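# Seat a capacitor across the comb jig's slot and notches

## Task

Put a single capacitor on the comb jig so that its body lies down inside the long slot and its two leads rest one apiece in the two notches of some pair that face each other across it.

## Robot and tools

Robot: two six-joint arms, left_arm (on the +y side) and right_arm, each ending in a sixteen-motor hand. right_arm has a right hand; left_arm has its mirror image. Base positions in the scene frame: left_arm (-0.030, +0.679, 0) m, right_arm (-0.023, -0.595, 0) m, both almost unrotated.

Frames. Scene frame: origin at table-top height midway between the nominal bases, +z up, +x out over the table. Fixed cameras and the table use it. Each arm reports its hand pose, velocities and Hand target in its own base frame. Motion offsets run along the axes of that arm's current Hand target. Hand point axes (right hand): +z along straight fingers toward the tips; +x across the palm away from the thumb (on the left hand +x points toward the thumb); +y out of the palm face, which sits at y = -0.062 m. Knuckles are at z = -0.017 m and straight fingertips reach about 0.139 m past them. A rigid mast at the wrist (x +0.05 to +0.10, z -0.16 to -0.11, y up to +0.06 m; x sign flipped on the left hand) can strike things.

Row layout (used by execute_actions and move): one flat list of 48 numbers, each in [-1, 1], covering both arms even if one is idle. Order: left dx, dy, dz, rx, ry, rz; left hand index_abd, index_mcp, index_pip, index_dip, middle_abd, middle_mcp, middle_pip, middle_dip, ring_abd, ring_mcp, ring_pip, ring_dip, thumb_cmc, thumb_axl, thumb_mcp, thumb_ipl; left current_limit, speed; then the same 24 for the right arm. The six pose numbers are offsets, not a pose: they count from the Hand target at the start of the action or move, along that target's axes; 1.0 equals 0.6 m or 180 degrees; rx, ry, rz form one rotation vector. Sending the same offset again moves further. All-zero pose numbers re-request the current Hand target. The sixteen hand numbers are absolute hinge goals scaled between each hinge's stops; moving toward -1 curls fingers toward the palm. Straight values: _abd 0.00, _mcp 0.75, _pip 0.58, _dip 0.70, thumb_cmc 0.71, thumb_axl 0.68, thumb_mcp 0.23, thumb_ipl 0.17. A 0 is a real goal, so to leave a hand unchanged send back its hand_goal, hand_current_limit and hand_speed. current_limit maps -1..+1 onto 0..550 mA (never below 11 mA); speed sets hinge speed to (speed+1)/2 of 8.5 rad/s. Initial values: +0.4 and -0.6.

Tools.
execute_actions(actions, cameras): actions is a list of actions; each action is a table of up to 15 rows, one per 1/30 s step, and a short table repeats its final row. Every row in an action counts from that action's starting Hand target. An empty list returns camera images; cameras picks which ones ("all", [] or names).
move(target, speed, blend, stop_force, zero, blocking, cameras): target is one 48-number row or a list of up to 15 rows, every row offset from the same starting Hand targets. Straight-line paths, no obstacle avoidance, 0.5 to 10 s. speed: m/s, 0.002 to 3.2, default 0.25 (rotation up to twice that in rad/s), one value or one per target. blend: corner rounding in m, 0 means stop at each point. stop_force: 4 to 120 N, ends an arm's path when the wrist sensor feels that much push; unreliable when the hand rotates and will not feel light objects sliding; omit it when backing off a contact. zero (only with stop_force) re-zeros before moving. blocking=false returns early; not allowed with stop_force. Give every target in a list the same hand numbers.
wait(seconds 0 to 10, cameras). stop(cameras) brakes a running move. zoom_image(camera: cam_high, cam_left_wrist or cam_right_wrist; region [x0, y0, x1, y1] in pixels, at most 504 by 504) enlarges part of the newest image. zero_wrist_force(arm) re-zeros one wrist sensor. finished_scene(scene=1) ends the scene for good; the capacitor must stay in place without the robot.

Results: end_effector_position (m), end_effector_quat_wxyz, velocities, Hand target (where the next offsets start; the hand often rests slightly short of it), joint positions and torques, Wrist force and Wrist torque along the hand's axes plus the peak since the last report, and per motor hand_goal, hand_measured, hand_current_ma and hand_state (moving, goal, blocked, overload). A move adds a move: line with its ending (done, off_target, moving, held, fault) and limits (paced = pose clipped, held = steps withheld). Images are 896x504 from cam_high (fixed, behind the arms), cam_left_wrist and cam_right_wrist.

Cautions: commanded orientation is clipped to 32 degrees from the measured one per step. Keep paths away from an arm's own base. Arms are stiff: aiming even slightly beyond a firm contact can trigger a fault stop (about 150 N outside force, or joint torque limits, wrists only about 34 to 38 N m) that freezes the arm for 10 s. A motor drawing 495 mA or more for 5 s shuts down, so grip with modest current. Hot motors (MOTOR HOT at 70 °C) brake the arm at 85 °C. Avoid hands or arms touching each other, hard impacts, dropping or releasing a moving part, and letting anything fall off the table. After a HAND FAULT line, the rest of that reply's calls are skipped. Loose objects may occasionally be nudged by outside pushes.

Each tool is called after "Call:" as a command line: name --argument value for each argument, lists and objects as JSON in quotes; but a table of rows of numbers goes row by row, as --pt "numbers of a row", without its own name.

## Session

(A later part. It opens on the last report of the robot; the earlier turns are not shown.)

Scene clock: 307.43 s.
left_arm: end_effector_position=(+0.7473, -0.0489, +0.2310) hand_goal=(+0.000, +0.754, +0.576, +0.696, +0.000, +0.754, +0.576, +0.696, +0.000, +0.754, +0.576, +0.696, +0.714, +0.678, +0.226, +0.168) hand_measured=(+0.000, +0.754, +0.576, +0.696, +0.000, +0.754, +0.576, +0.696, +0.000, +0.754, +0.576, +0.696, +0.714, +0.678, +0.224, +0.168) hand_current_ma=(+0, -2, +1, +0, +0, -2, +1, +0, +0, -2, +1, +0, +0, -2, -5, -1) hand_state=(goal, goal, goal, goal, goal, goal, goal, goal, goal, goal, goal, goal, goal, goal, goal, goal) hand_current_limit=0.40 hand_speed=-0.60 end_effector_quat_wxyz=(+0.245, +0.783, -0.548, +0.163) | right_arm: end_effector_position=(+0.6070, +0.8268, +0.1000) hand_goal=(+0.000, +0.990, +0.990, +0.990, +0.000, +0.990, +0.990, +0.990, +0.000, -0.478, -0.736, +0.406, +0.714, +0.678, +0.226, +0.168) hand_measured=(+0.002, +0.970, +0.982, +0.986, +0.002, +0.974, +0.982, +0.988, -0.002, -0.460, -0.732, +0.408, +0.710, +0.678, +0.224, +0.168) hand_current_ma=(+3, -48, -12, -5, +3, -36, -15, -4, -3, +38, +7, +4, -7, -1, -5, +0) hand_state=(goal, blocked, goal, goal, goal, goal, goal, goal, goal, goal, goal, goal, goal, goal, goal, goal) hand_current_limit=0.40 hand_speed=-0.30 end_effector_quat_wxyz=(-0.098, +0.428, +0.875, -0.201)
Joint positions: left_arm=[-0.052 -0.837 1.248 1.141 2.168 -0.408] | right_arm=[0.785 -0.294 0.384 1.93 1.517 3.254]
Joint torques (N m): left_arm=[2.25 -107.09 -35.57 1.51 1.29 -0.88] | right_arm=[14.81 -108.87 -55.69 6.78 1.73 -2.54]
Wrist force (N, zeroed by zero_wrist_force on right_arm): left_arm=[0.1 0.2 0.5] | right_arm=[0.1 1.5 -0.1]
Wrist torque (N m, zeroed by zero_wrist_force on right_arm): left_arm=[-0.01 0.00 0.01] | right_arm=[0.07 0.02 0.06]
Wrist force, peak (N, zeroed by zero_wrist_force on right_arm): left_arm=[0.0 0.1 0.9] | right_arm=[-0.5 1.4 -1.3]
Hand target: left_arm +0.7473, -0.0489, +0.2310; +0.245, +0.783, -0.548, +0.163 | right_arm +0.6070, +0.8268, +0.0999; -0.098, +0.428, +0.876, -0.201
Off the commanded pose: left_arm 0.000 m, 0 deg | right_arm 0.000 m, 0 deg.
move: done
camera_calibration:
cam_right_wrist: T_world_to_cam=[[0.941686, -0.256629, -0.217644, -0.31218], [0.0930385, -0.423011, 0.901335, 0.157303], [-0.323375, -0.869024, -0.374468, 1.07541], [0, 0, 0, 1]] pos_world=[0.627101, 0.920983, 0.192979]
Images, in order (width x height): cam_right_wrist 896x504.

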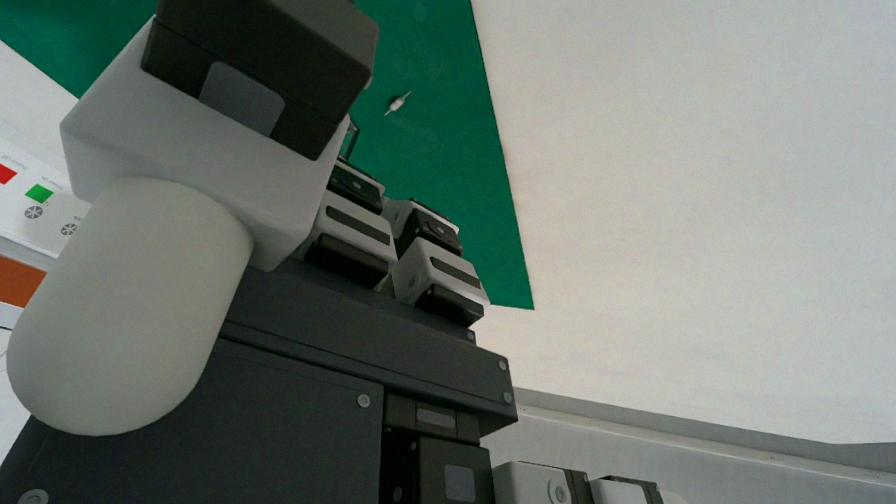

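Call:
move --target '[0,0,0,0,0,0,0,0.754,0.576,0.696,0,0.754,0.576,0.696,0,0.754,0.576,0.696,0.714,0.678,0.226,0.168,0.4,-0.6,-0.0118,0.0532,0.1038,0,0.0049,0.01,0,0.99,0.99,0.99,0,0.99,0.99,0.99,0,-0.479,-0.737,0.406,0.714,0.678,0.226,0.168,0.4,-0.3]' --speed 0.1 --cameras '["cam_right_wrist"]'

Call:
zoom_image --camera "cam_right_wrist" --region '[260, 60, 520, 330]'

Scene clock: 309.10 s.
left_arm: end_effector_position=(+0.7473, -0.0489, +0.2310) hand_goal=(+0.000, +0.754, +0.576, +0.696, +0.000, +0.754, +0.576, +0.696, +0.000, +0.754, +0.576, +0.696, +0.714, +0.678, +0.226, +0.168) hand_measured=(+0.000, +0.754, +0.576, +0.696, +0.000, +0.754, +0.576, +0.696, +0.000, +0.754, +0.576, +0.696, +0.714, +0.678, +0.224, +0.168) hand_current_ma=(+0, -2, +1, +0, +0, -2, +1, +0, +0, -2, +1, +0, +0, -2, -5, -1) hand_state=(goal, goal, goal, goal, goal, goal, goal, goal, goal, goal, goal, goal, goal, goal, goal, goal) hand_current_limit=0.40 hand_speed=-0.60 end_effector_quat_wxyz=(+0.245, +0.783, -0.548, +0.163) | right_arm: end_effector_position=(+0.6125, +0.8221, +0.0302) hand_goal=(+0.000, +0.990, +0.990, +0.990, +0.000, +0.990, +0.990, +0.990, +0.000, -0.478, -0.736, +0.406, +0.714, +0.678, +0.226, +0.168) hand_measured=(+0.002, +0.970, +0.982, +0.986, +0.002, +0.974, +0.982, +0.988, -0.002, -0.460, -0.732, +0.408, +0.710, +0.678, +0.224, +0.168) hand_current_ma=(+3, -48, -11, -5, +3, -36, -14, -4, -3, +38, +7, +4, -7, -1, -5, +0) hand_state=(goal, blocked, goal, goal, goal, goal, goal, goal, goal, goal, goal, goal, goal, goal, goal, goal) hand_current_limit=0.40 hand_speed=-0.30 end_effector_quat_wxyz=(-0.102, +0.443, +0.868, -0.200)
Joint positions: left_arm=[-0.052 -0.837 1.248 1.141 2.168 -0.408] | right_arm=[0.777 -0.257 0.431 1.844 1.505 3.278]
Joint torques (N m): left_arm=[-0.12 -107.22 -34.73 1.7 1.25 -1.02] | right_arm=[-13.25 -110.35 -25.21 1.57 -2.91 1.74]
Wrist force (N, zeroed by zero_wrist_force on right_arm): left_arm=[0.1 0.3 0.7] | right_arm=[-0.1 1.2 -0.7]
Wrist torque (N m, zeroed by zero_wrist_force on right_arm): left_arm=[-0.02 0.01 0.00] | right_arm=[0.07 0.06 -0.24]
Wrist force, peak (N, zeroed by zero_wrist_force on right_arm): left_arm=[-0.3 0.4 0.6] | right_arm=[-0.1 1.2 -1.7]
Hand target: left_arm +0.7473, -0.0489, +0.2310; +0.245, +0.783, -0.548, +0.163 | right_arm +0.6125, +0.8221, +0.0300; -0.102, +0.443, +0.868, -0.200
Off the commanded pose: left_arm 0.000 m, 0 deg | right_arm 0.000 m, 0 deg.
move: done
camera_calibration:
cam_right_wrist: T_world_to_cam=[[0.932204, -0.289054, -0.217814, -0.301279], [0.0784855, -0.426043, 0.901292, 0.229155], [-0.35332, -0.857284, -0.374472, 1.05572], [0, 0, 0, 1]] pos_world=[0.635874, 0.915593, 0.123178]
Images, in order (width x height): cam_right_wrist 896x504.

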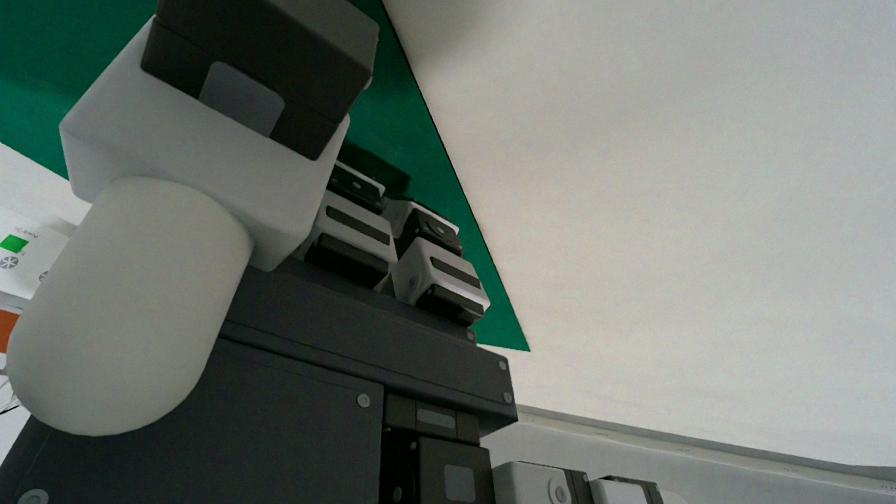

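Scaled by 1.867 from the camera's 896x504 image, which has a finer 1280x720 frame.

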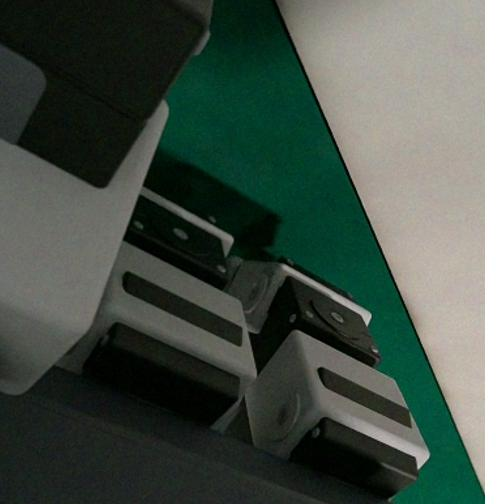

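Call:
move --target '[0,0,0,0,0,0,0,0.754,0.576,0.696,0,0.754,0.576,0.696,0,0.754,0.576,0.696,0.714,0.678,0.226,0.168,0.4,-0.6,0,0.0106,0.0217,0,0,0,0,0.99,0.99,0.99,0,0.99,0.99,0.99,0,-0.479,-0.737,0.406,0.714,0.678,0.226,0.168,0.4,-0.3]' --speed 0.01 --stop_force 4

Scene clock: 312.20 s.
left_arm: end_effector_position=(+0.7473, -0.0489, +0.2310) hand_goal=(+0.000, +0.754, +0.576, +0.696, +0.000, +0.754, +0.576, +0.696, +0.000, +0.754, +0.576, +0.696, +0.714, +0.678, +0.226, +0.168) hand_measured=(+0.000, +0.754, +0.576, +0.696, +0.000, +0.754, +0.576, +0.696, +0.000, +0.754, +0.576, +0.696, +0.714, +0.678, +0.224, +0.168) hand_current_ma=(+0, -2, +1, +0, +0, -2, +1, +0, +0, -2, +1, +0, +0, -2, -5, -1) hand_state=(goal, goal, goal, goal, goal, goal, goal, goal, goal, goal, goal, goal, goal, goal, goal, goal) hand_current_limit=0.40 hand_speed=-0.60 end_effector_quat_wxyz=(+0.245, +0.783, -0.548, +0.163) | right_arm: end_effector_position=(+0.6125, +0.8221, +0.0164) hand_goal=(+0.000, +0.990, +0.990, +0.990, +0.000, +0.990, +0.990, +0.990, +0.000, -0.478, -0.736, +0.406, +0.714, +0.678, +0.226, +0.168) hand_measured=(+0.002, +0.996, +0.994, +0.986, +0.002, +0.996, +0.996, +0.988, -0.002, -0.464, -0.732, +0.408, +0.710, +0.678, +0.224, +0.168) hand_current_ma=(+2, +8, +6, -5, +3, +9, +9, -4, -3, +32, +7, +4, -7, -1, -5, +0) hand_state=(goal, goal, goal, goal, goal, goal, goal, goal, goal, goal, goal, goal, goal, goal, goal, goal) hand_current_limit=0.40 hand_speed=-0.30 end_effector_quat_wxyz=(-0.102, +0.443, +0.868, -0.200)
Joint positions: left_arm=[-0.052 -0.837 1.248 1.141 2.168 -0.408] | right_arm=[0.777 -0.247 0.435 1.83 1.505 3.278]
Joint torques (N m): left_arm=[2 -107.51 -35.02 1.44 1.42 -0.7] | right_arm=[-12.28 -143.11 -49.46 7.08 -2.65 1.47]
Wrist force (N, zeroed by zero_wrist_force on right_arm): left_arm=[0.1 0.3 0.5] | right_arm=[0.0 0.9 -2.5]
Wrist torque (N m, zeroed by zero_wrist_force on right_arm): left_arm=[0.01 -0.01 0.00] | right_arm=[0.39 0.06 -0.24]
Wrist force, peak (N, zeroed by zero_wrist_force on right_arm): left_arm=[-0.8 0.4 0.5] | right_arm=[0.0 0.5 -5.4]
Hand target: left_arm +0.7473, -0.0489, +0.2310; +0.245, +0.783, -0.548, +0.163 | right_arm +0.6125, +0.8221, +0.0164; -0.102, +0.443, +0.868, -0.200 (not the last commanded pose)
Off the commanded pose: left_arm 0.000 m, 0 deg | right_arm 0.001 m, 0 deg.
move: contact (right_arm)

Call:
move --target '[0,0,0,0,0,0,0,0.754,0.576,0.696,0,0.754,0.576,0.696,0,0.754,0.576,0.696,0.714,0.678,0.226,0.168,0.4,-0.6,0,0,0,0,0,0,-0.15,0.99,0.99,0.99,0.15,0.99,0.99,0.99,0,-0.479,-0.737,0.406,0.714,0.678,0.226,0.168,0.4,-0.92]' --speed 0.05

Scene clock: 313.23 s.
left_arm: end_effector_position=(+0.7473, -0.0489, +0.2310) hand_goal=(+0.000, +0.754, +0.576, +0.696, +0.000, +0.754, +0.576, +0.696, +0.000, +0.754, +0.576, +0.696, +0.714, +0.678, +0.226, +0.168) hand_measured=(+0.000, +0.754, +0.576, +0.696, +0.000, +0.754, +0.576, +0.696, +0.000, +0.754, +0.576, +0.696, +0.714, +0.678, +0.224, +0.168) hand_current_ma=(+0, -2, +1, +0, +0, -2, +1, +0, +0, -2, +1, +0, +0, -2, -5, -1) hand_state=(goal, goal, goal, goal, goal, goal, goal, goal, goal, goal, goal, goal, goal, goal, goal, goal) hand_current_limit=0.40 hand_speed=-0.60 end_effector_quat_wxyz=(+0.245, +0.783, -0.548, +0.163) | right_arm: end_effector_position=(+0.6125, +0.8221, +0.0164) hand_goal=(-0.150, +0.990, +0.990, +0.990, +0.150, +0.990, +0.990, +0.990, +0.000, -0.478, -0.736, +0.406, +0.714, +0.678, +0.226, +0.168) hand_measured=(-0.084, +0.996, +0.994, +0.986, +0.076, +0.998, +0.996, +0.988, -0.002, -0.464, -0.732, +0.408, +0.710, +0.678, +0.224, +0.168) hand_current_ma=(+175, +12, +7, -4, -201, +13, +10, -3, -3, +32, +7, +4, -7, -1, -5, +0) hand_state=(blocked, goal, goal, goal, blocked, goal, goal, goal, goal, goal, goal, goal, goal, goal, goal, goal) hand_current_limit=0.40 hand_speed=-0.92 end_effector_quat_wxyz=(-0.102, +0.443, +0.868, -0.200)
Joint positions: left_arm=[-0.052 -0.837 1.248 1.141 2.168 -0.408] | right_arm=[0.777 -0.247 0.435 1.83 1.505 3.278]
Joint torques (N m): left_arm=[2.34 -105.4 -34.85 1.59 1.49 -0.83] | right_arm=[-11.35 -141.69 -50.93 7.18 -2.7 1.28]
Wrist force (N, zeroed by zero_wrist_force on right_arm): left_arm=[-0.2 0.0 0.3] | right_arm=[-0.1 0.2 -3.2]
Wrist torque (N m, zeroed by zero_wrist_force on right_arm): left_arm=[-0.01 0.03 -0.02] | right_arm=[0.47 0.06 -0.24]
Wrist force, peak (N, zeroed by zero_wrist_force on right_arm): left_arm=[-0.3 0.3 0.7] | right_arm=[0.0 0.3 -3.5]
Hand target: left_arm +0.7473, -0.0489, +0.2310; +0.245, +0.783, -0.548, +0.163 | right_arm +0.6125, +0.8221, +0.0164; -0.102, +0.443, +0.868, -0.200
Off the commanded pose: left_arm 0.000 m, 0 deg | right_arm 0.000 m, 0 deg.
move: done

Call:
move --target '[0,0,0,0,0,0,0,0.754,0.576,0.696,0,0.754,0.576,0.696,0,0.754,0.576,0.696,0.714,0.678,0.226,0.168,0.4,-0.6,0,-0.0058,-0.012,0,0,0,-0.15,0.99,0.99,0.99,0.15,0.99,0.99,0.99,0,-0.479,-0.737,0.406,0.714,0.678,0.226,0.168,0.4,-0.92]' --speed 0.02

Scene clock: 314.10 s.
left_arm: end_effector_position=(+0.7473, -0.0489, +0.2310) hand_goal=(+0.000, +0.754, +0.576, +0.696, +0.000, +0.754, +0.576, +0.696, +0.000, +0.754, +0.576, +0.696, +0.714, +0.678, +0.226, +0.168) hand_measured=(+0.000, +0.754, +0.576, +0.696, +0.000, +0.754, +0.576, +0.696, +0.000, +0.754, +0.576, +0.696, +0.714, +0.678, +0.224, +0.168) hand_current_ma=(+0, -2, +1, +0, +0, -2, +1, +0, +0, -2, +1, +0, +0, -2, -5, -1) hand_state=(goal, goal, goal, goal, goal, goal, goal, goal, goal, goal, goal, goal, goal, goal, goal, goal) hand_current_limit=0.40 hand_speed=-0.60 end_effector_quat_wxyz=(+0.245, +0.783, -0.548, +0.163) | right_arm: end_effector_position=(+0.6126, +0.8221, +0.0242) hand_goal=(-0.150, +0.990, +0.990, +0.990, +0.150, +0.990, +0.990, +0.990, +0.000, -0.478, -0.736, +0.406, +0.714, +0.678, +0.226, +0.168) hand_measured=(-0.084, +0.984, +0.992, +0.986, +0.076, +0.984, +0.990, +0.988, -0.002, -0.464, -0.732, +0.408, +0.710, +0.678, +0.224, +0.168) hand_current_ma=(+174, -11, +1, -4, -200, -9, +1, -3, -3, +32, +7, +4, -7, -1, -5, +0) hand_state=(blocked, goal, goal, goal, blocked, goal, goal, goal, goal, goal, goal, goal, goal, goal, goal, goal) hand_current_limit=0.40 hand_speed=-0.92 end_effector_quat_wxyz=(-0.102, +0.443, +0.868, -0.200)
Joint positions: left_arm=[-0.052 -0.837 1.248 1.141 2.168 -0.408] | right_arm=[0.777 -0.252 0.432 1.838 1.505 3.278]
Joint torques (N m): left_arm=[1.39 -107.95 -34.76 1.62 1.38 -0.95] | right_arm=[-12.57 -145.04 -53.96 9.15 -3.03 1.29]
Wrist force (N, zeroed by zero_wrist_force on right_arm): left_arm=[0.3 0.4 0.1] | right_arm=[0.1 1.5 -0.5]
Wrist torque (N m, zeroed by zero_wrist_force on right_arm): left_arm=[0.06 -0.03 0.02] | right_arm=[0.10 0.03 -0.22]
Wrist force, peak (N, zeroed by zero_wrist_force on right_arm): left_arm=[0.2 0.2 0.9] | right_arm=[0.1 0.2 -3.3]
Hand target: left_arm +0.7473, -0.0489, +0.2310; +0.245, +0.783, -0.548, +0.163 | right_arm +0.6126, +0.8221, +0.0244; -0.102, +0.443, +0.868, -0.200
Off the commanded pose: left_arm 0.000 m, 0 deg | right_arm 0.000 m, 0 deg.
move: done

Call:
move --target '[0,0,0,0,0,0,0,0.754,0.576,0.696,0,0.754,0.576,0.696,0,0.754,0.576,0.696,0.714,0.678,0.226,0.168,0.4,-0.6,0,-0.0548,-0.1124,0,0,0,-0.15,0.99,0.99,0.99,0.15,0.99,0.99,0.99,0,-0.479,-0.737,0.406,0.714,0.678,0.226,0.168,0.4,-0.92]' --speed 0.06 --cameras '["cam_right_wrist"]'

Call:
zoom_image --camera "cam_right_wrist" --region '[300, 30, 520, 280]'

Scene clock: 315.93 s.
left_arm: end_effector_position=(+0.7473, -0.0489, +0.2310) hand_goal=(+0.000, +0.754, +0.576, +0.696, +0.000, +0.754, +0.576, +0.696, +0.000, +0.754, +0.576, +0.696, +0.714, +0.678, +0.226, +0.168) hand_measured=(+0.000, +0.754, +0.576, +0.696, +0.000, +0.754, +0.576, +0.696, +0.000, +0.754, +0.576, +0.696, +0.714, +0.678, +0.224, +0.168) hand_current_ma=(+0, -2, +1, +0, +0, -2, +1, +0, +0, -2, +1, +0, +0, -2, -5, -1) hand_state=(goal, goal, goal, goal, goal, goal, goal, goal, goal, goal, goal, goal, goal, goal, goal, goal) hand_current_limit=0.40 hand_speed=-0.60 end_effector_quat_wxyz=(+0.245, +0.783, -0.548, +0.163) | right_arm: end_effector_position=(+0.6125, +0.8221, +0.0993) hand_goal=(-0.150, +0.990, +0.990, +0.990, +0.150, +0.990, +0.990, +0.990, +0.000, -0.478, -0.736, +0.406, +0.714, +0.678, +0.226, +0.168) hand_measured=(-0.084, +0.984, +0.992, +0.986, +0.076, +0.984, +0.990, +0.988, -0.002, -0.464, -0.732, +0.408, +0.710, +0.678, +0.224, +0.168) hand_current_ma=(+174, -11, +1, -4, -200, -10, +1, -3, -3, +32, +7, +4, -7, -1, -5, +0) hand_state=(blocked, goal, goal, goal, blocked, goal, goal, goal, goal, goal, goal, goal, goal, goal, goal, goal) hand_current_limit=0.40 hand_speed=-0.92 end_effector_quat_wxyz=(-0.102, +0.443, +0.868, -0.200)
Joint positions: left_arm=[-0.052 -0.837 1.248 1.141 2.168 -0.408] | right_arm=[0.777 -0.294 0.386 1.927 1.505 3.278]
Joint torques (N m): left_arm=[1.09 -106.41 -35.42 1.53 1.42 -0.84] | right_arm=[4.04 -143.87 -54.41 8.69 -2.7 1.53]
Wrist force (N, zeroed by zero_wrist_force on right_arm): left_arm=[0.1 0.2 0.3] | right_arm=[0.1 1.4 -0.2]
Wrist torque (N m, zeroed by zero_wrist_force on right_arm): left_arm=[0.01 0.00 0.01] | right_arm=[0.06 0.02 -0.23]
Wrist force, peak (N, zeroed by zero_wrist_force on right_arm): left_arm=[0.2 0.2 1.0] | right_arm=[0.1 1.8 -0.5]
Hand target: left_arm +0.7473, -0.0489, +0.2310; +0.245, +0.783, -0.548, +0.163 | right_arm +0.6125, +0.8221, +0.0994; -0.102, +0.443, +0.868, -0.200
Off the commanded pose: left_arm 0.000 m, 0 deg | right_arm 0.000 m, 0 deg.
move: done
camera_calibration:
cam_right_wrist: T_world_to_cam=[[0.932178, -0.289174, -0.217765, -0.28614], [0.0783962, -0.426023, 0.901309, 0.166868], [-0.353408, -0.857253, -0.374459, 1.08153], [0, 0, 0, 1]] pos_world=[0.635874, 0.915493, 0.192278]
Images, in order (width x height): cam_right_wrist 896x504.

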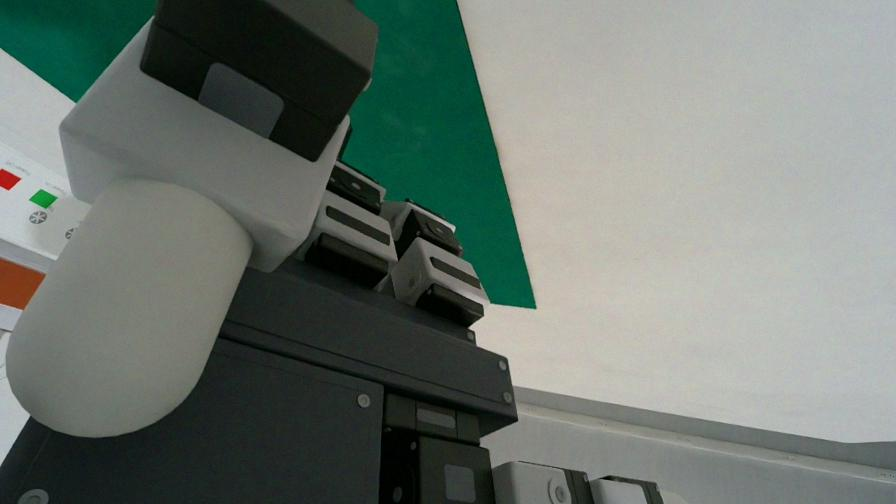

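Scaled by 2.016 from the camera's 896x504 image, which has a finer 1280x720 frame.

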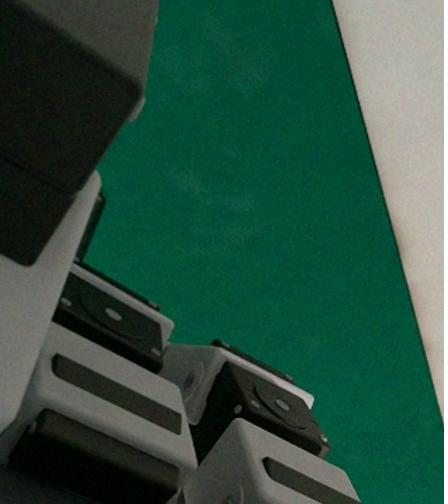

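Call:
move --pt "0 0 0 0 0 0 0 0.754 0.576 0.696 0 0.754 0.576 0.696 0 0.754 0.576 0.696 0.714 0.678 0.226 0.168 0.4 -0.6 0 -0.0438 -0.0899 0 0 0 -0.15 0.99 0.99 0.99 0.15 0.99 0.99 0.99 0 -0.479 -0.737 0.406 0.714 0.678 0.226 0.168 0.4 -0.92" --pt "0 0 0 0 0 0 0 0.754 0.576 0.696 0 0.754 0.576 0.696 0 0.754 0.576 0.696 0.714 0.678 0.226 0.168 0.4 -0.6 -0.27 -0.7333 0.2462 0 0.2652 0.5444 -0.15 0.99 0.99 0.99 0.15 0.99 0.99 0.99 0 -0.479 -0.737 0.406 0.714 0.678 0.226 0.168 0.4 -0.92" --speed '[0.15,0.25]' --blend '[0.03,0]' --cameras '["cam_right_wrist","cam_high"]'

Scene clock: 321.73 s.
left_arm: end_effector_position=(+0.7473, -0.0489, +0.2310) hand_goal=(+0.000, +0.754, +0.576, +0.696, +0.000, +0.754, +0.576, +0.696, +0.000, +0.754, +0.576, +0.696, +0.714, +0.678, +0.226, +0.168) hand_measured=(+0.000, +0.754, +0.576, +0.696, +0.000, +0.754, +0.576, +0.696, +0.000, +0.754, +0.576, +0.696, +0.714, +0.678, +0.224, +0.168) hand_current_ma=(+0, -2, +1, +0, +0, -2, +1, +0, +0, -2, +1, +0, +0, -2, -5, -1) hand_state=(goal, goal, goal, goal, goal, goal, goal, goal, goal, goal, goal, goal, goal, goal, goal, goal) hand_current_limit=0.40 hand_speed=-0.60 end_effector_quat_wxyz=(+0.245, +0.783, -0.548, +0.163) | right_arm: end_effector_position=(+0.3345, +0.4211, +0.1588) hand_goal=(-0.150, +0.990, +0.990, +0.990, +0.150, +0.990, +0.990, +0.990, +0.000, -0.478, -0.736, +0.406, +0.714, +0.678, +0.226, +0.168) hand_measured=(-0.084, +0.982, +0.992, +0.986, +0.076, +0.984, +0.990, +0.988, -0.002, -0.464, -0.732, +0.408, +0.710, +0.678, +0.224, +0.168) hand_current_ma=(+174, -12, +1, -4, -200, -11, +0, -3, -3, +32, +7, +4, -7, -1, -5, +0) hand_state=(blocked, goal, goal, goal, blocked, goal, goal, goal, goal, goal, goal, goal, goal, goal, goal, goal) hand_current_limit=0.40 hand_speed=-0.92 end_effector_quat_wxyz=(-0.222, +0.964, +0.143, -0.033)
Joint positions: left_arm=[-0.052 -0.837 1.248 1.141 2.168 -0.408] | right_arm=[0.499 -1.289 1.925 0.835 1.128 4.938]
Joint torques (N m): left_arm=[1.31 -106.87 -34.9 1.77 1.45 -0.95] | right_arm=[-14.71 -77.22 -17.72 1.08 0.99 1.55]
Wrist force (N, zeroed by zero_wrist_force on right_arm): left_arm=[-0.3 0.1 0.4] | right_arm=[0.4 0.8 -0.2]
Wrist torque (N m, zeroed by zero_wrist_force on right_arm): left_arm=[-0.02 0.05 -0.03] | right_arm=[-0.02 0.01 -0.20]
Wrist force, peak (N, zeroed by zero_wrist_force on right_arm): left_arm=[0.2 0.7 0.9] | right_arm=[0.3 1.7 -1.1]
Hand target: left_arm +0.7473, -0.0489, +0.2310; +0.245, +0.783, -0.548, +0.163 | right_arm +0.3345, +0.4210, +0.1588; -0.222, +0.964, +0.143, -0.032
Off the commanded pose: left_arm 0.000 m, 0 deg | right_arm 0.000 m, 0 deg.
move: done
camera_calibration:
cam_right_wrist: T_world_to_cam=[[-0.576461, -0.787074, -0.219561, 0.584531], [-0.429161, 0.0629718, 0.90103, -0.0718616], [-0.695351, 0.613636, -0.374082, 0.156873], [0, 0, 0, 1]] pos_world=[0.415201, 0.368332, 0.251773]
Images, in order (width x height): cam_high 896x504, cam_right_wrist 896x504.

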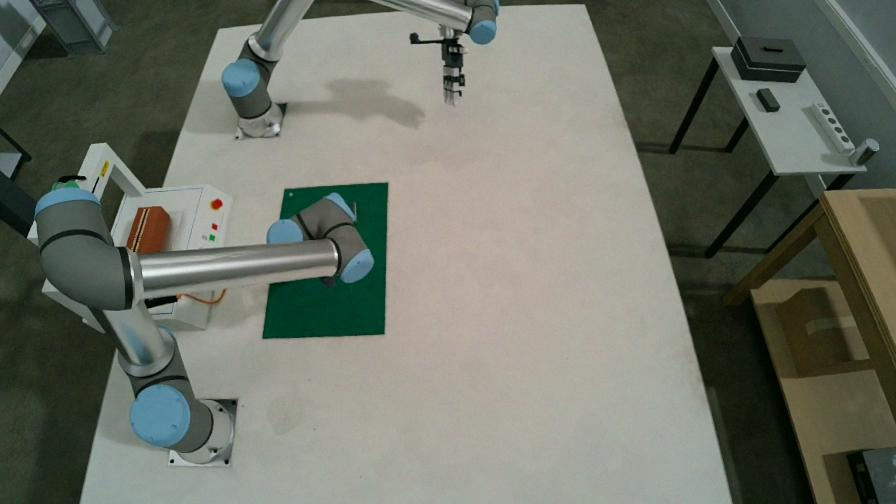

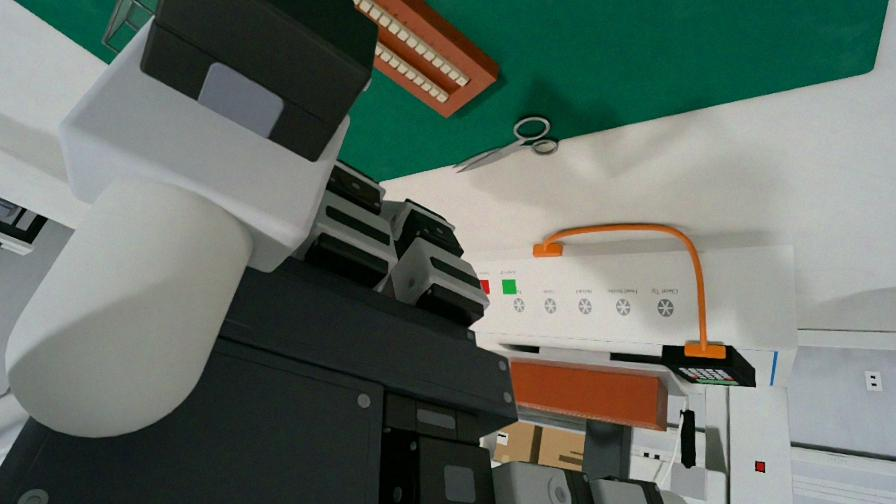

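Call:
zoom_image --camera "cam_right_wrist" --region '[340, 0, 540, 130]'

Scaled by 2.520 from the camera's 896x504 image, which has a finer 1280x720 frame.

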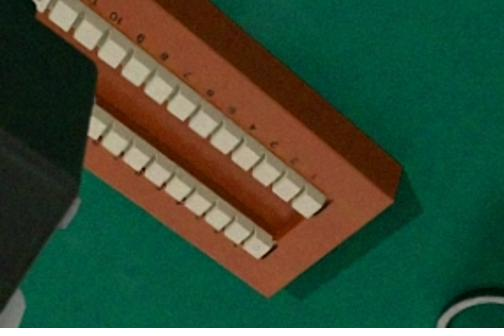

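Call:
move --target '[0,0,0,0,0,0,0,0.754,0.576,0.696,0,0.754,0.576,0.696,0,0.754,0.576,0.696,0.714,0.678,0.226,0.168,0.4,-0.6,0,0.0429,0.0881,0,0,0,-0.15,0.99,0.99,0.99,0.15,0.99,0.99,0.99,0,0.99,0.99,0.99,0.714,0.678,0.226,0.168,0.4,-0.6]' --speed 0.1 --cameras '["cam_right_wrist"]'

Call:
zoom_image --camera "cam_right_wrist" --region '[180, 0, 480, 220]'

Scene clock: 323.67 s.
left_arm: end_effector_position=(+0.7473, -0.0489, +0.2310) hand_goal=(+0.000, +0.754, +0.576, +0.696, +0.000, +0.754, +0.576, +0.696, +0.000, +0.754, +0.576, +0.696, +0.714, +0.678, +0.226, +0.168) hand_measured=(+0.000, +0.754, +0.576, +0.696, +0.000, +0.754, +0.576, +0.696, +0.000, +0.754, +0.576, +0.696, +0.714, +0.678, +0.224, +0.168) hand_current_ma=(+0, -2, +1, +0, +0, -2, +1, +0, +0, -2, +1, +0, +0, -2, -5, -1) hand_state=(goal, goal, goal, goal, goal, goal, goal, goal, goal, goal, goal, goal, goal, goal, goal, goal) hand_current_limit=0.40 hand_speed=-0.60 end_effector_quat_wxyz=(+0.245, +0.783, -0.548, +0.163) | right_arm: end_effector_position=(+0.3346, +0.4210, +0.1000) hand_goal=(-0.150, +0.990, +0.990, +0.990, +0.150, +0.990, +0.990, +0.990, +0.000, +0.990, +0.990, +0.990, +0.714, +0.678, +0.226, +0.168) hand_measured=(-0.084, +0.982, +0.992, +0.986, +0.076, +0.984, +0.990, +0.988, -0.002, +0.972, +0.982, +0.988, +0.710, +0.678, +0.224, +0.168) hand_current_ma=(+174, -12, +1, -4, -200, -11, +0, -3, -3, -43, -12, -3, -7, -1, -5, +0) hand_state=(blocked, goal, goal, goal, blocked, goal, goal, goal, goal, goal, goal, goal, goal, goal, goal, goal) hand_current_limit=0.40 hand_speed=-0.60 end_effector_quat_wxyz=(-0.222, +0.964, +0.143, -0.032)
Joint positions: left_arm=[-0.052 -0.837 1.248 1.141 2.168 -0.408] | right_arm=[0.499 -1.224 1.965 0.73 1.128 4.939]
Joint torques (N m): left_arm=[0.67 -106.98 -34.98 1.64 1.63 -0.9] | right_arm=[15.28 -41.95 -14.29 0.73 -0.05 1.49]
Wrist force (N, zeroed by zero_wrist_force on right_arm): left_arm=[0.1 0.7 0.5] | right_arm=[0.3 1.2 -0.3]
Wrist torque (N m, zeroed by zero_wrist_force on right_arm): left_arm=[0.06 0.01 -0.02] | right_arm=[-0.04 0.02 -0.22]
Wrist force, peak (N, zeroed by zero_wrist_force on right_arm): left_arm=[0.1 0.3 1.1] | right_arm=[0.3 1.7 0.2]
Hand target: left_arm +0.7473, -0.0489, +0.2310; +0.245, +0.783, -0.548, +0.163 | right_arm +0.3346, +0.4210, +0.1000; -0.222, +0.964, +0.143, -0.032
Off the commanded pose: left_arm 0.000 m, 0 deg | right_arm 0.000 m, 0 deg.
move: done
camera_calibration:
cam_right_wrist: T_world_to_cam=[[-0.576714, -0.786857, -0.219675, 0.57169], [-0.429196, 0.0630286, 0.901009, -0.0189736], [-0.69512, 0.613909, -0.374065, 0.134714], [0, 0, 0, 1]] pos_world=[0.415201, 0.368332, 0.193073]
Images, in order (width x height): cam_right_wrist 896x504.

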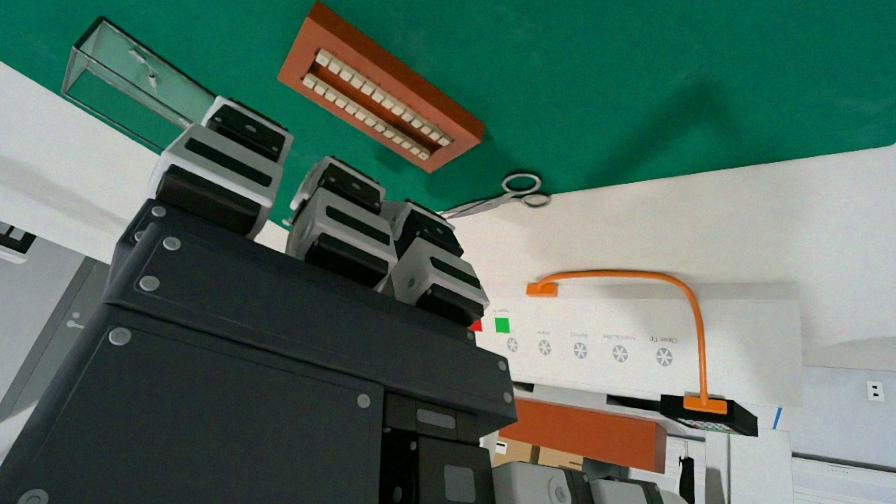

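Scaled by 1.680 from the camera's 896x504 image, which has a finer 1280x720 frame.

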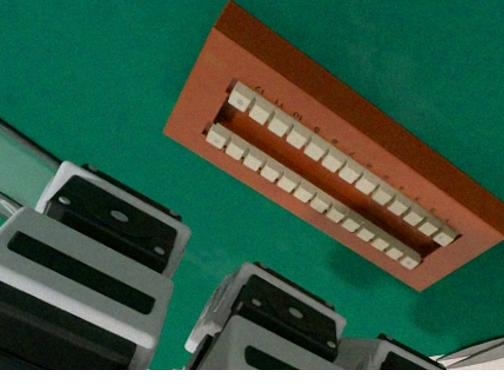

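Call:
zoom_image --camera "cam_right_wrist" --region '[290, 30, 470, 180]'

Call:
zoom_image --camera "cam_right_wrist" --region '[270, 160, 350, 240]'

Scaled by 2.800 from the camera's 896x504 image, which has a finer 1280x720 frame.

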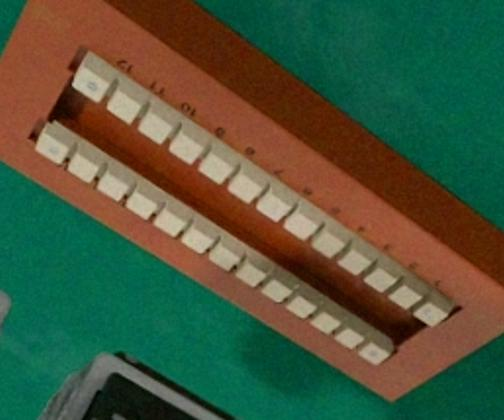

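Scaled by 6.300 from the camera's 896x504 image, which has a finer 1280x720 frame.

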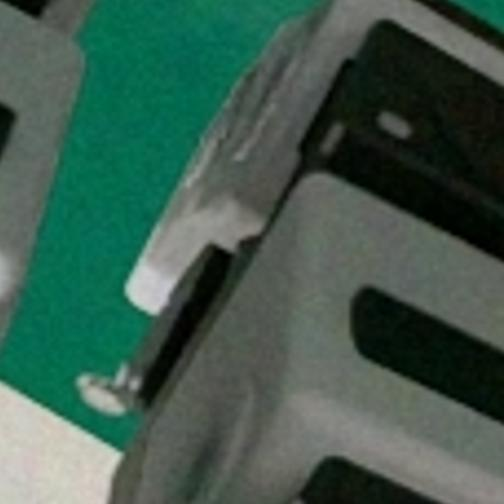

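Call:
move --pt "0 0 0 0 0 0 0 0.754 0.576 0.696 0 0.754 0.576 0.696 0 0.754 0.576 0.696 0.714 0.678 0.226 0.168 0.4 -0.6 0 0 0 0 0 0 -0.15 0.99 0.99 0.99 0.15 0.99 0.99 0.99 0 0.99 0.99 0.99 -0.571 0.678 0.226 0.168 0.4 -0.6" --pt "0 0 0 0 0 0 0 0.754 0.576 0.696 0 0.754 0.576 0.696 0 0.754 0.576 0.696 0.714 0.678 0.226 0.168 0.4 -0.6 0.0188 -0.1938 0.0202 -0.1444 0 0 -0.15 0.99 0.99 0.99 0.15 0.99 0.99 0.99 0 0.99 0.99 0.99 -0.571 0.678 0.226 0.168 0.4 -0.6" --speed 0.15 --cameras '["cam_right_wrist"]'

Call:
zoom_image --camera "cam_right_wrist" --region '[340, 0, 560, 120]'

Scene clock: 333.67 s.
left_arm: end_effector_position=(+0.7473, -0.0489, +0.2310) hand_goal=(+0.000, +0.754, +0.576, +0.696, +0.000, +0.754, +0.576, +0.696, +0.000, +0.754, +0.576, +0.696, +0.714, +0.678, +0.226, +0.168) hand_measured=(+0.000, +0.754, +0.576, +0.696, +0.000, +0.754, +0.576, +0.696, +0.000, +0.754, +0.576, +0.696, +0.714, +0.678, +0.224, +0.168) hand_current_ma=(+0, -2, +1, +0, +0, -2, +1, +0, +0, -2, +1, +0, +0, -2, -5, -1) hand_state=(goal, goal, goal, goal, goal, goal, goal, goal, goal, goal, goal, goal, goal, goal, goal, goal) hand_current_limit=0.40 hand_speed=-0.60 end_effector_quat_wxyz=(+0.245, +0.783, -0.548, +0.163) | right_arm: end_effector_position=(+0.3134, +0.5294, +0.1401) hand_goal=(-0.150, +0.990, +0.990, +0.990, +0.150, +0.990, +0.990, +0.990, +0.000, +0.990, +0.990, +0.990, -0.570, +0.678, +0.226, +0.168) hand_measured=(-0.084, +0.984, +0.990, +0.986, +0.076, +0.984, +0.990, +0.988, -0.002, +0.976, +0.984, +0.988, -0.568, +0.678, +0.224, +0.168) hand_current_ma=(+174, -12, +1, -4, -200, -10, +0, -3, -3, -28, -10, -3, +3, -1, -5, +0) hand_state=(blocked, goal, goal, goal, blocked, goal, goal, goal, goal, goal, goal, goal, goal, goal, goal, goal) hand_current_limit=0.40 hand_speed=-0.60 end_effector_quat_wxyz=(+0.000, +0.989, +0.147, +0.001)
Joint positions: left_arm=[-0.052 -0.837 1.248 1.141 2.168 -0.408] | right_arm=[0.85 -1.032 1.625 0.976 1.571 5.268]
Joint torques (N m): left_arm=[1.77 -108.15 -34.13 1.58 1.66 -0.74] | right_arm=[13.26 -62.22 -47.31 7.61 2.21 1.73]
Wrist force (N, zeroed by zero_wrist_force on right_arm): left_arm=[0.2 0.4 0.5] | right_arm=[0.1 0.3 -0.6]
Wrist torque (N m, zeroed by zero_wrist_force on right_arm): left_arm=[0.02 -0.01 0.01] | right_arm=[-0.02 -0.06 -0.25]
Wrist force, peak (N, zeroed by zero_wrist_force on right_arm): left_arm=[0.5 0.2 1.3] | right_arm=[0.5 2.1 -0.8]
Hand target: left_arm +0.7473, -0.0489, +0.2310; +0.245, +0.783, -0.548, +0.163 | right_arm +0.3134, +0.5294, +0.1401; +0.000, +0.989, +0.147, +0.001
Off the commanded pose: left_arm 0.000 m, 0 deg | right_arm 0.000 m, 0 deg.
move: done
camera_calibration:
cam_right_wrist: T_world_to_cam=[[-0.566347, -0.822057, 0.0589337, 0.629849], [-0.53829, 0.423101, 0.728855, -0.203184], [-0.624095, 0.381062, -0.682127, 0.212717], [0, 0, 0, 1]] pos_world=[0.380097, 0.522681, 0.256073]
Images, in order (width x height): cam_right_wrist 896x504.

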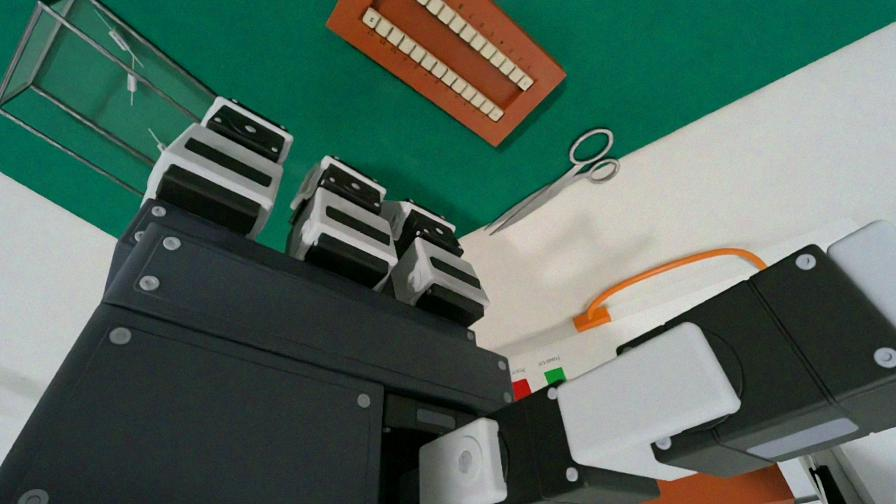

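Scaled by 2.291 from the camera's 896x504 image, which has a finer 1280x720 frame.

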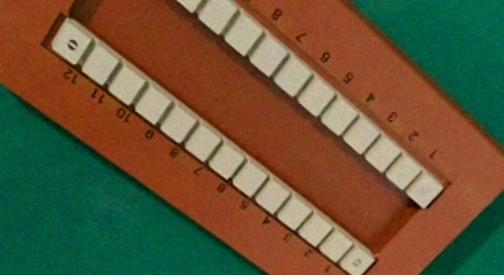

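Call:
move --target '[0,0,0,0,0,0,0,0.754,0.576,0.696,0,0.754,0.576,0.696,0,0.754,0.576,0.696,0.714,0.678,0.226,0.168,0.4,-0.6,-0.0075,0.193,0.1002,0.1444,0,0,-0.15,0.99,0.99,0.99,0.15,0.99,0.99,0.99,0,-0.479,-0.737,0.406,-0.571,0.678,0.226,0.168,0.4,-0.3]' --speed 0.15 --cameras '["cam_right_wrist","cam_high"]'

Call:
zoom_image --camera "cam_right_wrist" --region '[300, 0, 500, 200]'

Call:
zoom_image --camera "cam_high" --region '[250, 200, 400, 320]'

Scene clock: 336.50 s.
left_arm: end_effector_position=(+0.7473, -0.0489, +0.2310) hand_goal=(+0.000, +0.754, +0.576, +0.696, +0.000, +0.754, +0.576, +0.696, +0.000, +0.754, +0.576, +0.696, +0.714, +0.678, +0.226, +0.168) hand_measured=(+0.000, +0.754, +0.576, +0.696, +0.000, +0.754, +0.576, +0.696, +0.000, +0.754, +0.576, +0.696, +0.714, +0.678, +0.224, +0.168) hand_current_ma=(+0, -2, +1, +0, +0, -2, +1, +0, +0, -2, +1, +0, +0, -2, -5, -1) hand_state=(goal, goal, goal, goal, goal, goal, goal, goal, goal, goal, goal, goal, goal, goal, goal, goal) hand_current_limit=0.40 hand_speed=-0.60 end_effector_quat_wxyz=(+0.245, +0.783, -0.548, +0.163) | right_arm: end_effector_position=(+0.3428, +0.4173, +0.0800) hand_goal=(-0.150, +0.990, +0.990, +0.990, +0.150, +0.990, +0.990, +0.990, +0.000, -0.478, -0.736, +0.406, -0.570, +0.678, +0.226, +0.168) hand_measured=(-0.084, +0.982, +0.990, +0.986, +0.076, +0.984, +0.990, +0.988, -0.002, -0.460, -0.732, +0.408, -0.568, +0.678, +0.224, +0.168) hand_current_ma=(+173, -12, +1, -4, -200, -11, +0, -3, -3, +41, +5, +4, +3, -1, -5, +0) hand_state=(blocked, goal, goal, goal, blocked, goal, goal, goal, goal, goal, goal, goal, goal, goal, goal, goal) hand_current_limit=0.40 hand_speed=-0.30 end_effector_quat_wxyz=(-0.222, +0.964, +0.143, -0.032)
Joint positions: left_arm=[-0.052 -0.837 1.248 1.141 2.168 -0.408] | right_arm=[0.485 -1.194 1.97 0.702 1.126 4.923]
Joint torques (N m): left_arm=[1.97 -105.96 -34.34 1.73 1.42 -1.01] | right_arm=[-16.34 -80.04 -12.13 0.93 -3.76 -2.4]
Wrist force (N, zeroed by zero_wrist_force on right_arm): left_arm=[-0.2 0.0 0.4] | right_arm=[0.4 1.2 -0.5]
Wrist torque (N m, zeroed by zero_wrist_force on right_arm): left_arm=[-0.03 0.03 -0.02] | right_arm=[0.11 -0.02 0.09]
Wrist force, peak (N, zeroed by zero_wrist_force on right_arm): left_arm=[-0.2 0.8 0.8] | right_arm=[0.6 2.0 -0.6]
Hand target: left_arm +0.7473, -0.0489, +0.2310; +0.245, +0.783, -0.548, +0.163 | right_arm +0.3428, +0.4173, +0.0800; -0.222, +0.964, +0.143, -0.032
Off the commanded pose: left_arm 0.000 m, 0 deg | right_arm 0.000 m, 0 deg.
move: done
camera_calibration:
cam_right_wrist: T_world_to_cam=[[-0.576688, -0.786923, -0.219507, 0.569134], [-0.429248, 0.0632498, 0.900969, 0.00288011], [-0.69511, 0.613801, -0.37426, 0.135305], [0, 0, 0, 1]] pos_world=[0.423501, 0.364632, 0.172974]
Images, in order (width x height): cam_high 896x504, cam_right_wrist 896x504.

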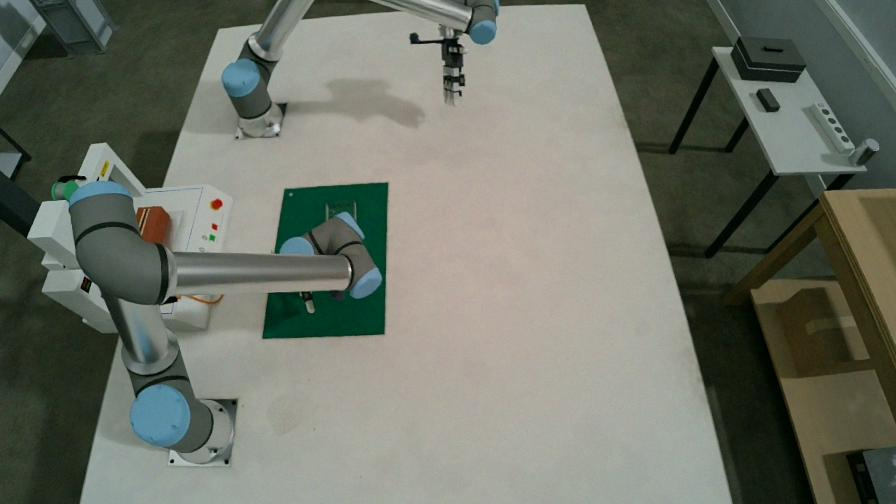

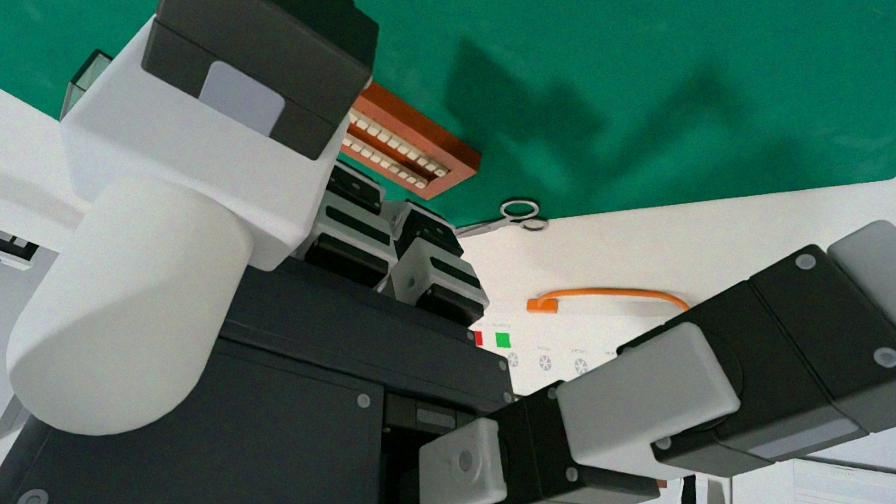

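Scaled by 2.520 from the camera's 896x504 image, which has a finer 1280x720 frame.

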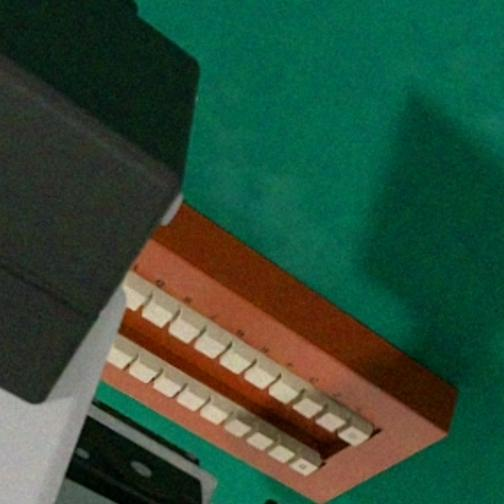

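Scaled by 3.360 from the camera's 896x504 image, which has a finer 1280x720 frame.

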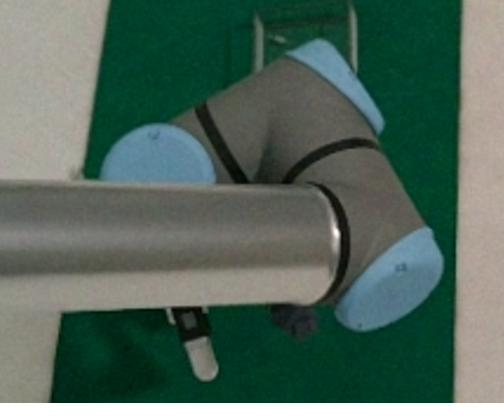

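Call:
move --target '[0,0,0,0,0,0,0,0.754,0.576,0.696,0,0.754,0.576,0.696,0,0.754,0.576,0.696,0.714,0.678,0.226,0.168,0.4,-0.6,0,0.0234,0.0479,0,0,0,-0.15,0.99,0.99,0.99,0.15,0.99,0.99,0.99,0,-0.479,-0.737,0.406,-0.571,0.678,0.226,0.168,0.4,-0.3]' --speed 0.06

Call:
move --target '[0,0,0,0,0,0,0,0.754,0.576,0.696,0,0.754,0.576,0.696,0,0.754,0.576,0.696,0.714,0.678,0.226,0.168,0.4,-0.6,0,0.0084,0.0172,0,0,0,-0.15,0.99,0.99,0.99,0.15,0.99,0.99,0.99,0,-0.479,-0.737,0.406,-0.571,0.678,0.226,0.168,0.4,-0.3]' --speed 0.006 --stop_force 4

Scene clock: 337.63 s.
left_arm: end_effector_position=(+0.7473, -0.0489, +0.2310) hand_goal=(+0.000, +0.754, +0.576, +0.696, +0.000, +0.754, +0.576, +0.696, +0.000, +0.754, +0.576, +0.696, +0.714, +0.678, +0.226, +0.168) hand_measured=(+0.000, +0.754, +0.576, +0.696, +0.000, +0.754, +0.576, +0.696, +0.000, +0.754, +0.576, +0.696, +0.714, +0.678, +0.224, +0.168) hand_current_ma=(+0, -2, +1, +0, +0, -2, +1, +0, +0, -2, +1, +0, +0, -2, -5, -1) hand_state=(goal, goal, goal, goal, goal, goal, goal, goal, goal, goal, goal, goal, goal, goal, goal, goal) hand_current_limit=0.40 hand_speed=-0.60 end_effector_quat_wxyz=(+0.245, +0.783, -0.548, +0.163) | right_arm: end_effector_position=(+0.3429, +0.4173, +0.0481) hand_goal=(-0.150, +0.990, +0.990, +0.990, +0.150, +0.990, +0.990, +0.990, +0.000, -0.478, -0.736, +0.406, -0.570, +0.678, +0.226, +0.168) hand_measured=(-0.084, +0.982, +0.990, +0.986, +0.076, +0.984, +0.990, +0.988, -0.002, -0.460, -0.732, +0.408, -0.568, +0.678, +0.224, +0.168) hand_current_ma=(+173, -12, +1, -4, -200, -11, +0, -3, -3, +41, +5, +4, +3, -1, -5, +0) hand_state=(blocked, goal, goal, goal, blocked, goal, goal, goal, goal, goal, goal, goal, goal, goal, goal, goal) hand_current_limit=0.40 hand_speed=-0.30 end_effector_quat_wxyz=(-0.222, +0.964, +0.143, -0.032)
Joint positions: left_arm=[-0.052 -0.837 1.248 1.141 2.168 -0.408] | right_arm=[0.485 -1.153 1.986 0.646 1.126 4.923]
Joint torques (N m): left_arm=[2.19 -108.09 -34.04 1.45 1.58 -0.97] | right_arm=[-7.6 -44.39 -11.22 0.79 -4.05 -0.51]
Wrist force (N, zeroed by zero_wrist_force on right_arm): left_arm=[-0.2 0.3 0.2] | right_arm=[0.3 1.3 -0.3]
Wrist torque (N m, zeroed by zero_wrist_force on right_arm): left_arm=[0.03 0.04 -0.03] | right_arm=[0.12 -0.02 0.08]
Wrist force, peak (N, zeroed by zero_wrist_force on right_arm): left_arm=[0.0 0.3 1.0] | right_arm=[0.2 1.4 -1.0]
Hand target: left_arm +0.7473, -0.0489, +0.2310; +0.245, +0.783, -0.548, +0.163 | right_arm +0.3428, +0.4173, +0.0480; -0.222, +0.964, +0.143, -0.032
Off the commanded pose: left_arm 0.000 m, 0 deg | right_arm 0.000 m, 0 deg.
move: done

Scene clock: 340.37 s.
left_arm: end_effector_position=(+0.7473, -0.0489, +0.2310) hand_goal=(+0.000, +0.754, +0.576, +0.696, +0.000, +0.754, +0.576, +0.696, +0.000, +0.754, +0.576, +0.696, +0.714, +0.678, +0.226, +0.168) hand_measured=(+0.000, +0.754, +0.576, +0.696, +0.000, +0.754, +0.576, +0.696, +0.000, +0.754, +0.576, +0.696, +0.714, +0.678, +0.224, +0.168) hand_current_ma=(+0, -2, +1, +0, +0, -2, +1, +0, +0, -2, +1, +0, +0, -2, -5, -1) hand_state=(goal, goal, goal, goal, goal, goal, goal, goal, goal, goal, goal, goal, goal, goal, goal, goal) hand_current_limit=0.40 hand_speed=-0.60 end_effector_quat_wxyz=(+0.245, +0.783, -0.548, +0.163) | right_arm: end_effector_position=(+0.3429, +0.4173, +0.0365) hand_goal=(-0.150, +0.990, +0.990, +0.990, +0.150, +0.990, +0.990, +0.990, +0.000, -0.478, -0.736, +0.406, -0.570, +0.678, +0.226, +0.168) hand_measured=(-0.084, +0.982, +0.990, +0.986, +0.076, +0.984, +0.990, +0.988, -0.002, -0.460, -0.732, +0.408, -0.568, +0.678, +0.224, +0.168) hand_current_ma=(+173, -12, +1, -4, -200, -11, +0, -3, -3, +41, +5, +4, +3, -1, -5, +0) hand_state=(blocked, goal, goal, goal, blocked, goal, goal, goal, goal, goal, goal, goal, goal, goal, goal, goal) hand_current_limit=0.40 hand_speed=-0.30 end_effector_quat_wxyz=(-0.222, +0.964, +0.143, -0.032)
Joint positions: left_arm=[-0.052 -0.837 1.248 1.141 2.168 -0.408] | right_arm=[0.485 -1.138 1.99 0.625 1.126 4.923]
Joint torques (N m): left_arm=[2.24 -109.48 -32.96 1.41 1.33 -0.99] | right_arm=[11.64 -43.63 -10.59 0.75 -3.33 -1.7]
Wrist force (N, zeroed by zero_wrist_force on right_arm): left_arm=[0.0 0.4 0.6] | right_arm=[0.2 1.1 -1.3]
Wrist torque (N m, zeroed by zero_wrist_force on right_arm): left_arm=[0.01 0.03 -0.01] | right_arm=[0.21 -0.01 0.08]
Wrist force, peak (N, zeroed by zero_wrist_force on right_arm): left_arm=[-0.1 0.6 0.9] | right_arm=[0.6 1.1 -1.4]
Hand target: left_arm +0.7473, -0.0489, +0.2310; +0.245, +0.783, -0.548, +0.163 | right_arm +0.3429, +0.4173, +0.0365; -0.222, +0.964, +0.143, -0.032
Off the commanded pose: left_arm 0.000 m, 0 deg | right_arm 0.000 m, 0 deg.
move: done

Call:
move --target '[0,0,0,0,0,0,0,0.754,0.576,0.696,0,0.754,0.576,0.696,0,0.754,0.576,0.696,0.714,0.678,0.226,0.168,0.4,-0.6,0,0.0007,0.0015,0,0,0,-0.15,0.99,0.99,0.99,0.15,0.99,0.99,0.99,0,-0.479,-0.737,0.406,-0.571,0.678,0.226,0.168,0.4,-0.3]' --speed 0.006 --cameras '["cam_right_wrist"]'

Call:
zoom_image --camera "cam_right_wrist" --region '[300, 80, 520, 300]'

Scene clock: 341.27 s.
left_arm: end_effector_position=(+0.7473, -0.0489, +0.2310) hand_goal=(+0.000, +0.754, +0.576, +0.696, +0.000, +0.754, +0.576, +0.696, +0.000, +0.754, +0.576, +0.696, +0.714, +0.678, +0.226, +0.168) hand_measured=(+0.000, +0.754, +0.576, +0.696, +0.000, +0.754, +0.576, +0.696, +0.000, +0.754, +0.576, +0.696, +0.714, +0.678, +0.224, +0.168) hand_current_ma=(+0, -2, +1, +0, +0, -2, +1, +0, +0, -2, +1, +0, +0, -2, -5, -1) hand_state=(goal, goal, goal, goal, goal, goal, goal, goal, goal, goal, goal, goal, goal, goal, goal, goal) hand_current_limit=0.40 hand_speed=-0.60 end_effector_quat_wxyz=(+0.245, +0.783, -0.548, +0.163) | right_arm: end_effector_position=(+0.3429, +0.4173, +0.0355) hand_goal=(-0.150, +0.990, +0.990, +0.990, +0.150, +0.990, +0.990, +0.990, +0.000, -0.478, -0.736, +0.406, -0.570, +0.678, +0.226, +0.168) hand_measured=(-0.108, +0.994, +0.994, +0.988, +0.098, +0.990, +0.992, +0.988, -0.002, -0.460, -0.732, +0.408, -0.568, +0.678, +0.224, +0.168) hand_current_ma=(+93, +5, +5, -1, -123, +0, +3, -1, -3, +41, +5, +4, +3, -1, -5, +0) hand_state=(blocked, goal, goal, goal, blocked, goal, goal, goal, goal, goal, goal, goal, goal, goal, goal, goal) hand_current_limit=0.40 hand_speed=-0.30 end_effector_quat_wxyz=(-0.222, +0.964, +0.143, -0.032)
Joint positions: left_arm=[-0.052 -0.837 1.248 1.141 2.168 -0.408] | right_arm=[0.485 -1.137 1.991 0.624 1.126 4.923]
Joint torques (N m): left_arm=[1.7 -108.18 -34.02 1.42 1.54 -1.27] | right_arm=[9.72 -43.9 -9.73 0.54 -3.17 -1.72]
Wrist force (N, zeroed by zero_wrist_force on right_arm): left_arm=[0.2 0.2 0.3] | right_arm=[0.5 0.7 -2.8]
Wrist torque (N m, zeroed by zero_wrist_force on right_arm): left_arm=[0.02 -0.01 0.02] | right_arm=[0.44 0.00 0.12]
Wrist force, peak (N, zeroed by zero_wrist_force on right_arm): left_arm=[0.0 0.5 0.9] | right_arm=[0.9 0.9 -2.7]
Hand target: left_arm +0.7473, -0.0489, +0.2310; +0.245, +0.783, -0.548, +0.163 | right_arm +0.3429, +0.4173, +0.0355; -0.222, +0.964, +0.143, -0.032
Off the commanded pose: left_arm 0.000 m, 0 deg | right_arm 0.000 m, 0 deg.
move: done
camera_calibration:
cam_right_wrist: T_world_to_cam=[[-0.57666, -0.786905, -0.219645, 0.559309], [-0.429201, 0.0630328, 0.901007, 0.042944], [-0.695162, 0.613846, -0.374089, 0.118733], [0, 0, 0, 1]] pos_world=[0.423501, 0.364532, 0.128573]
Images, in order (width x height): cam_right_wrist 896x504.

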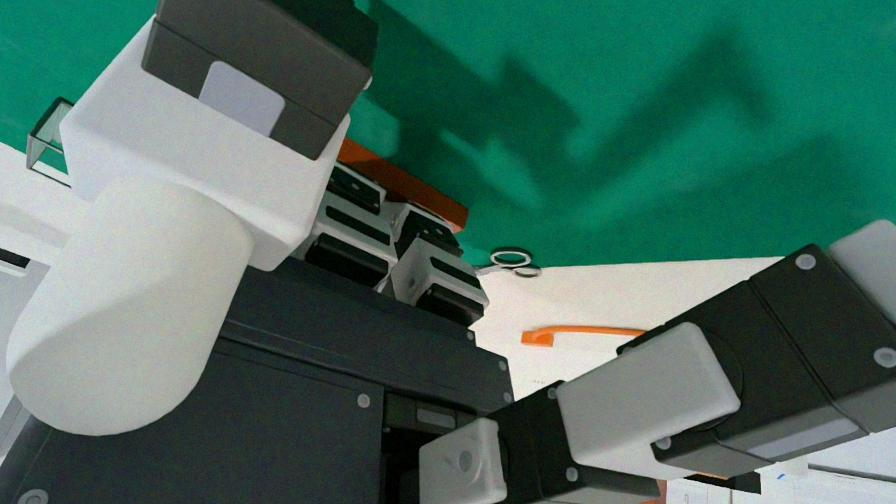

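Scaled by 2.291 from the camera's 896x504 image, which has a finer 1280x720 frame.

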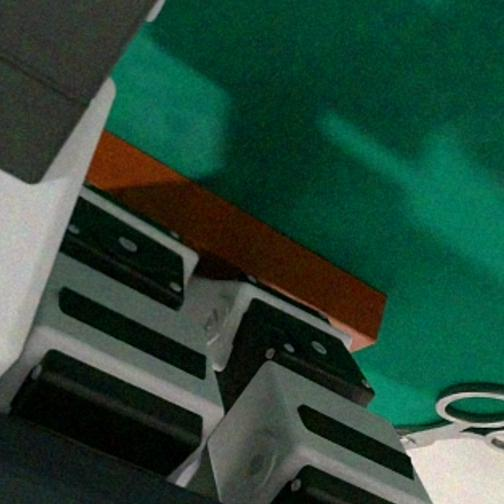

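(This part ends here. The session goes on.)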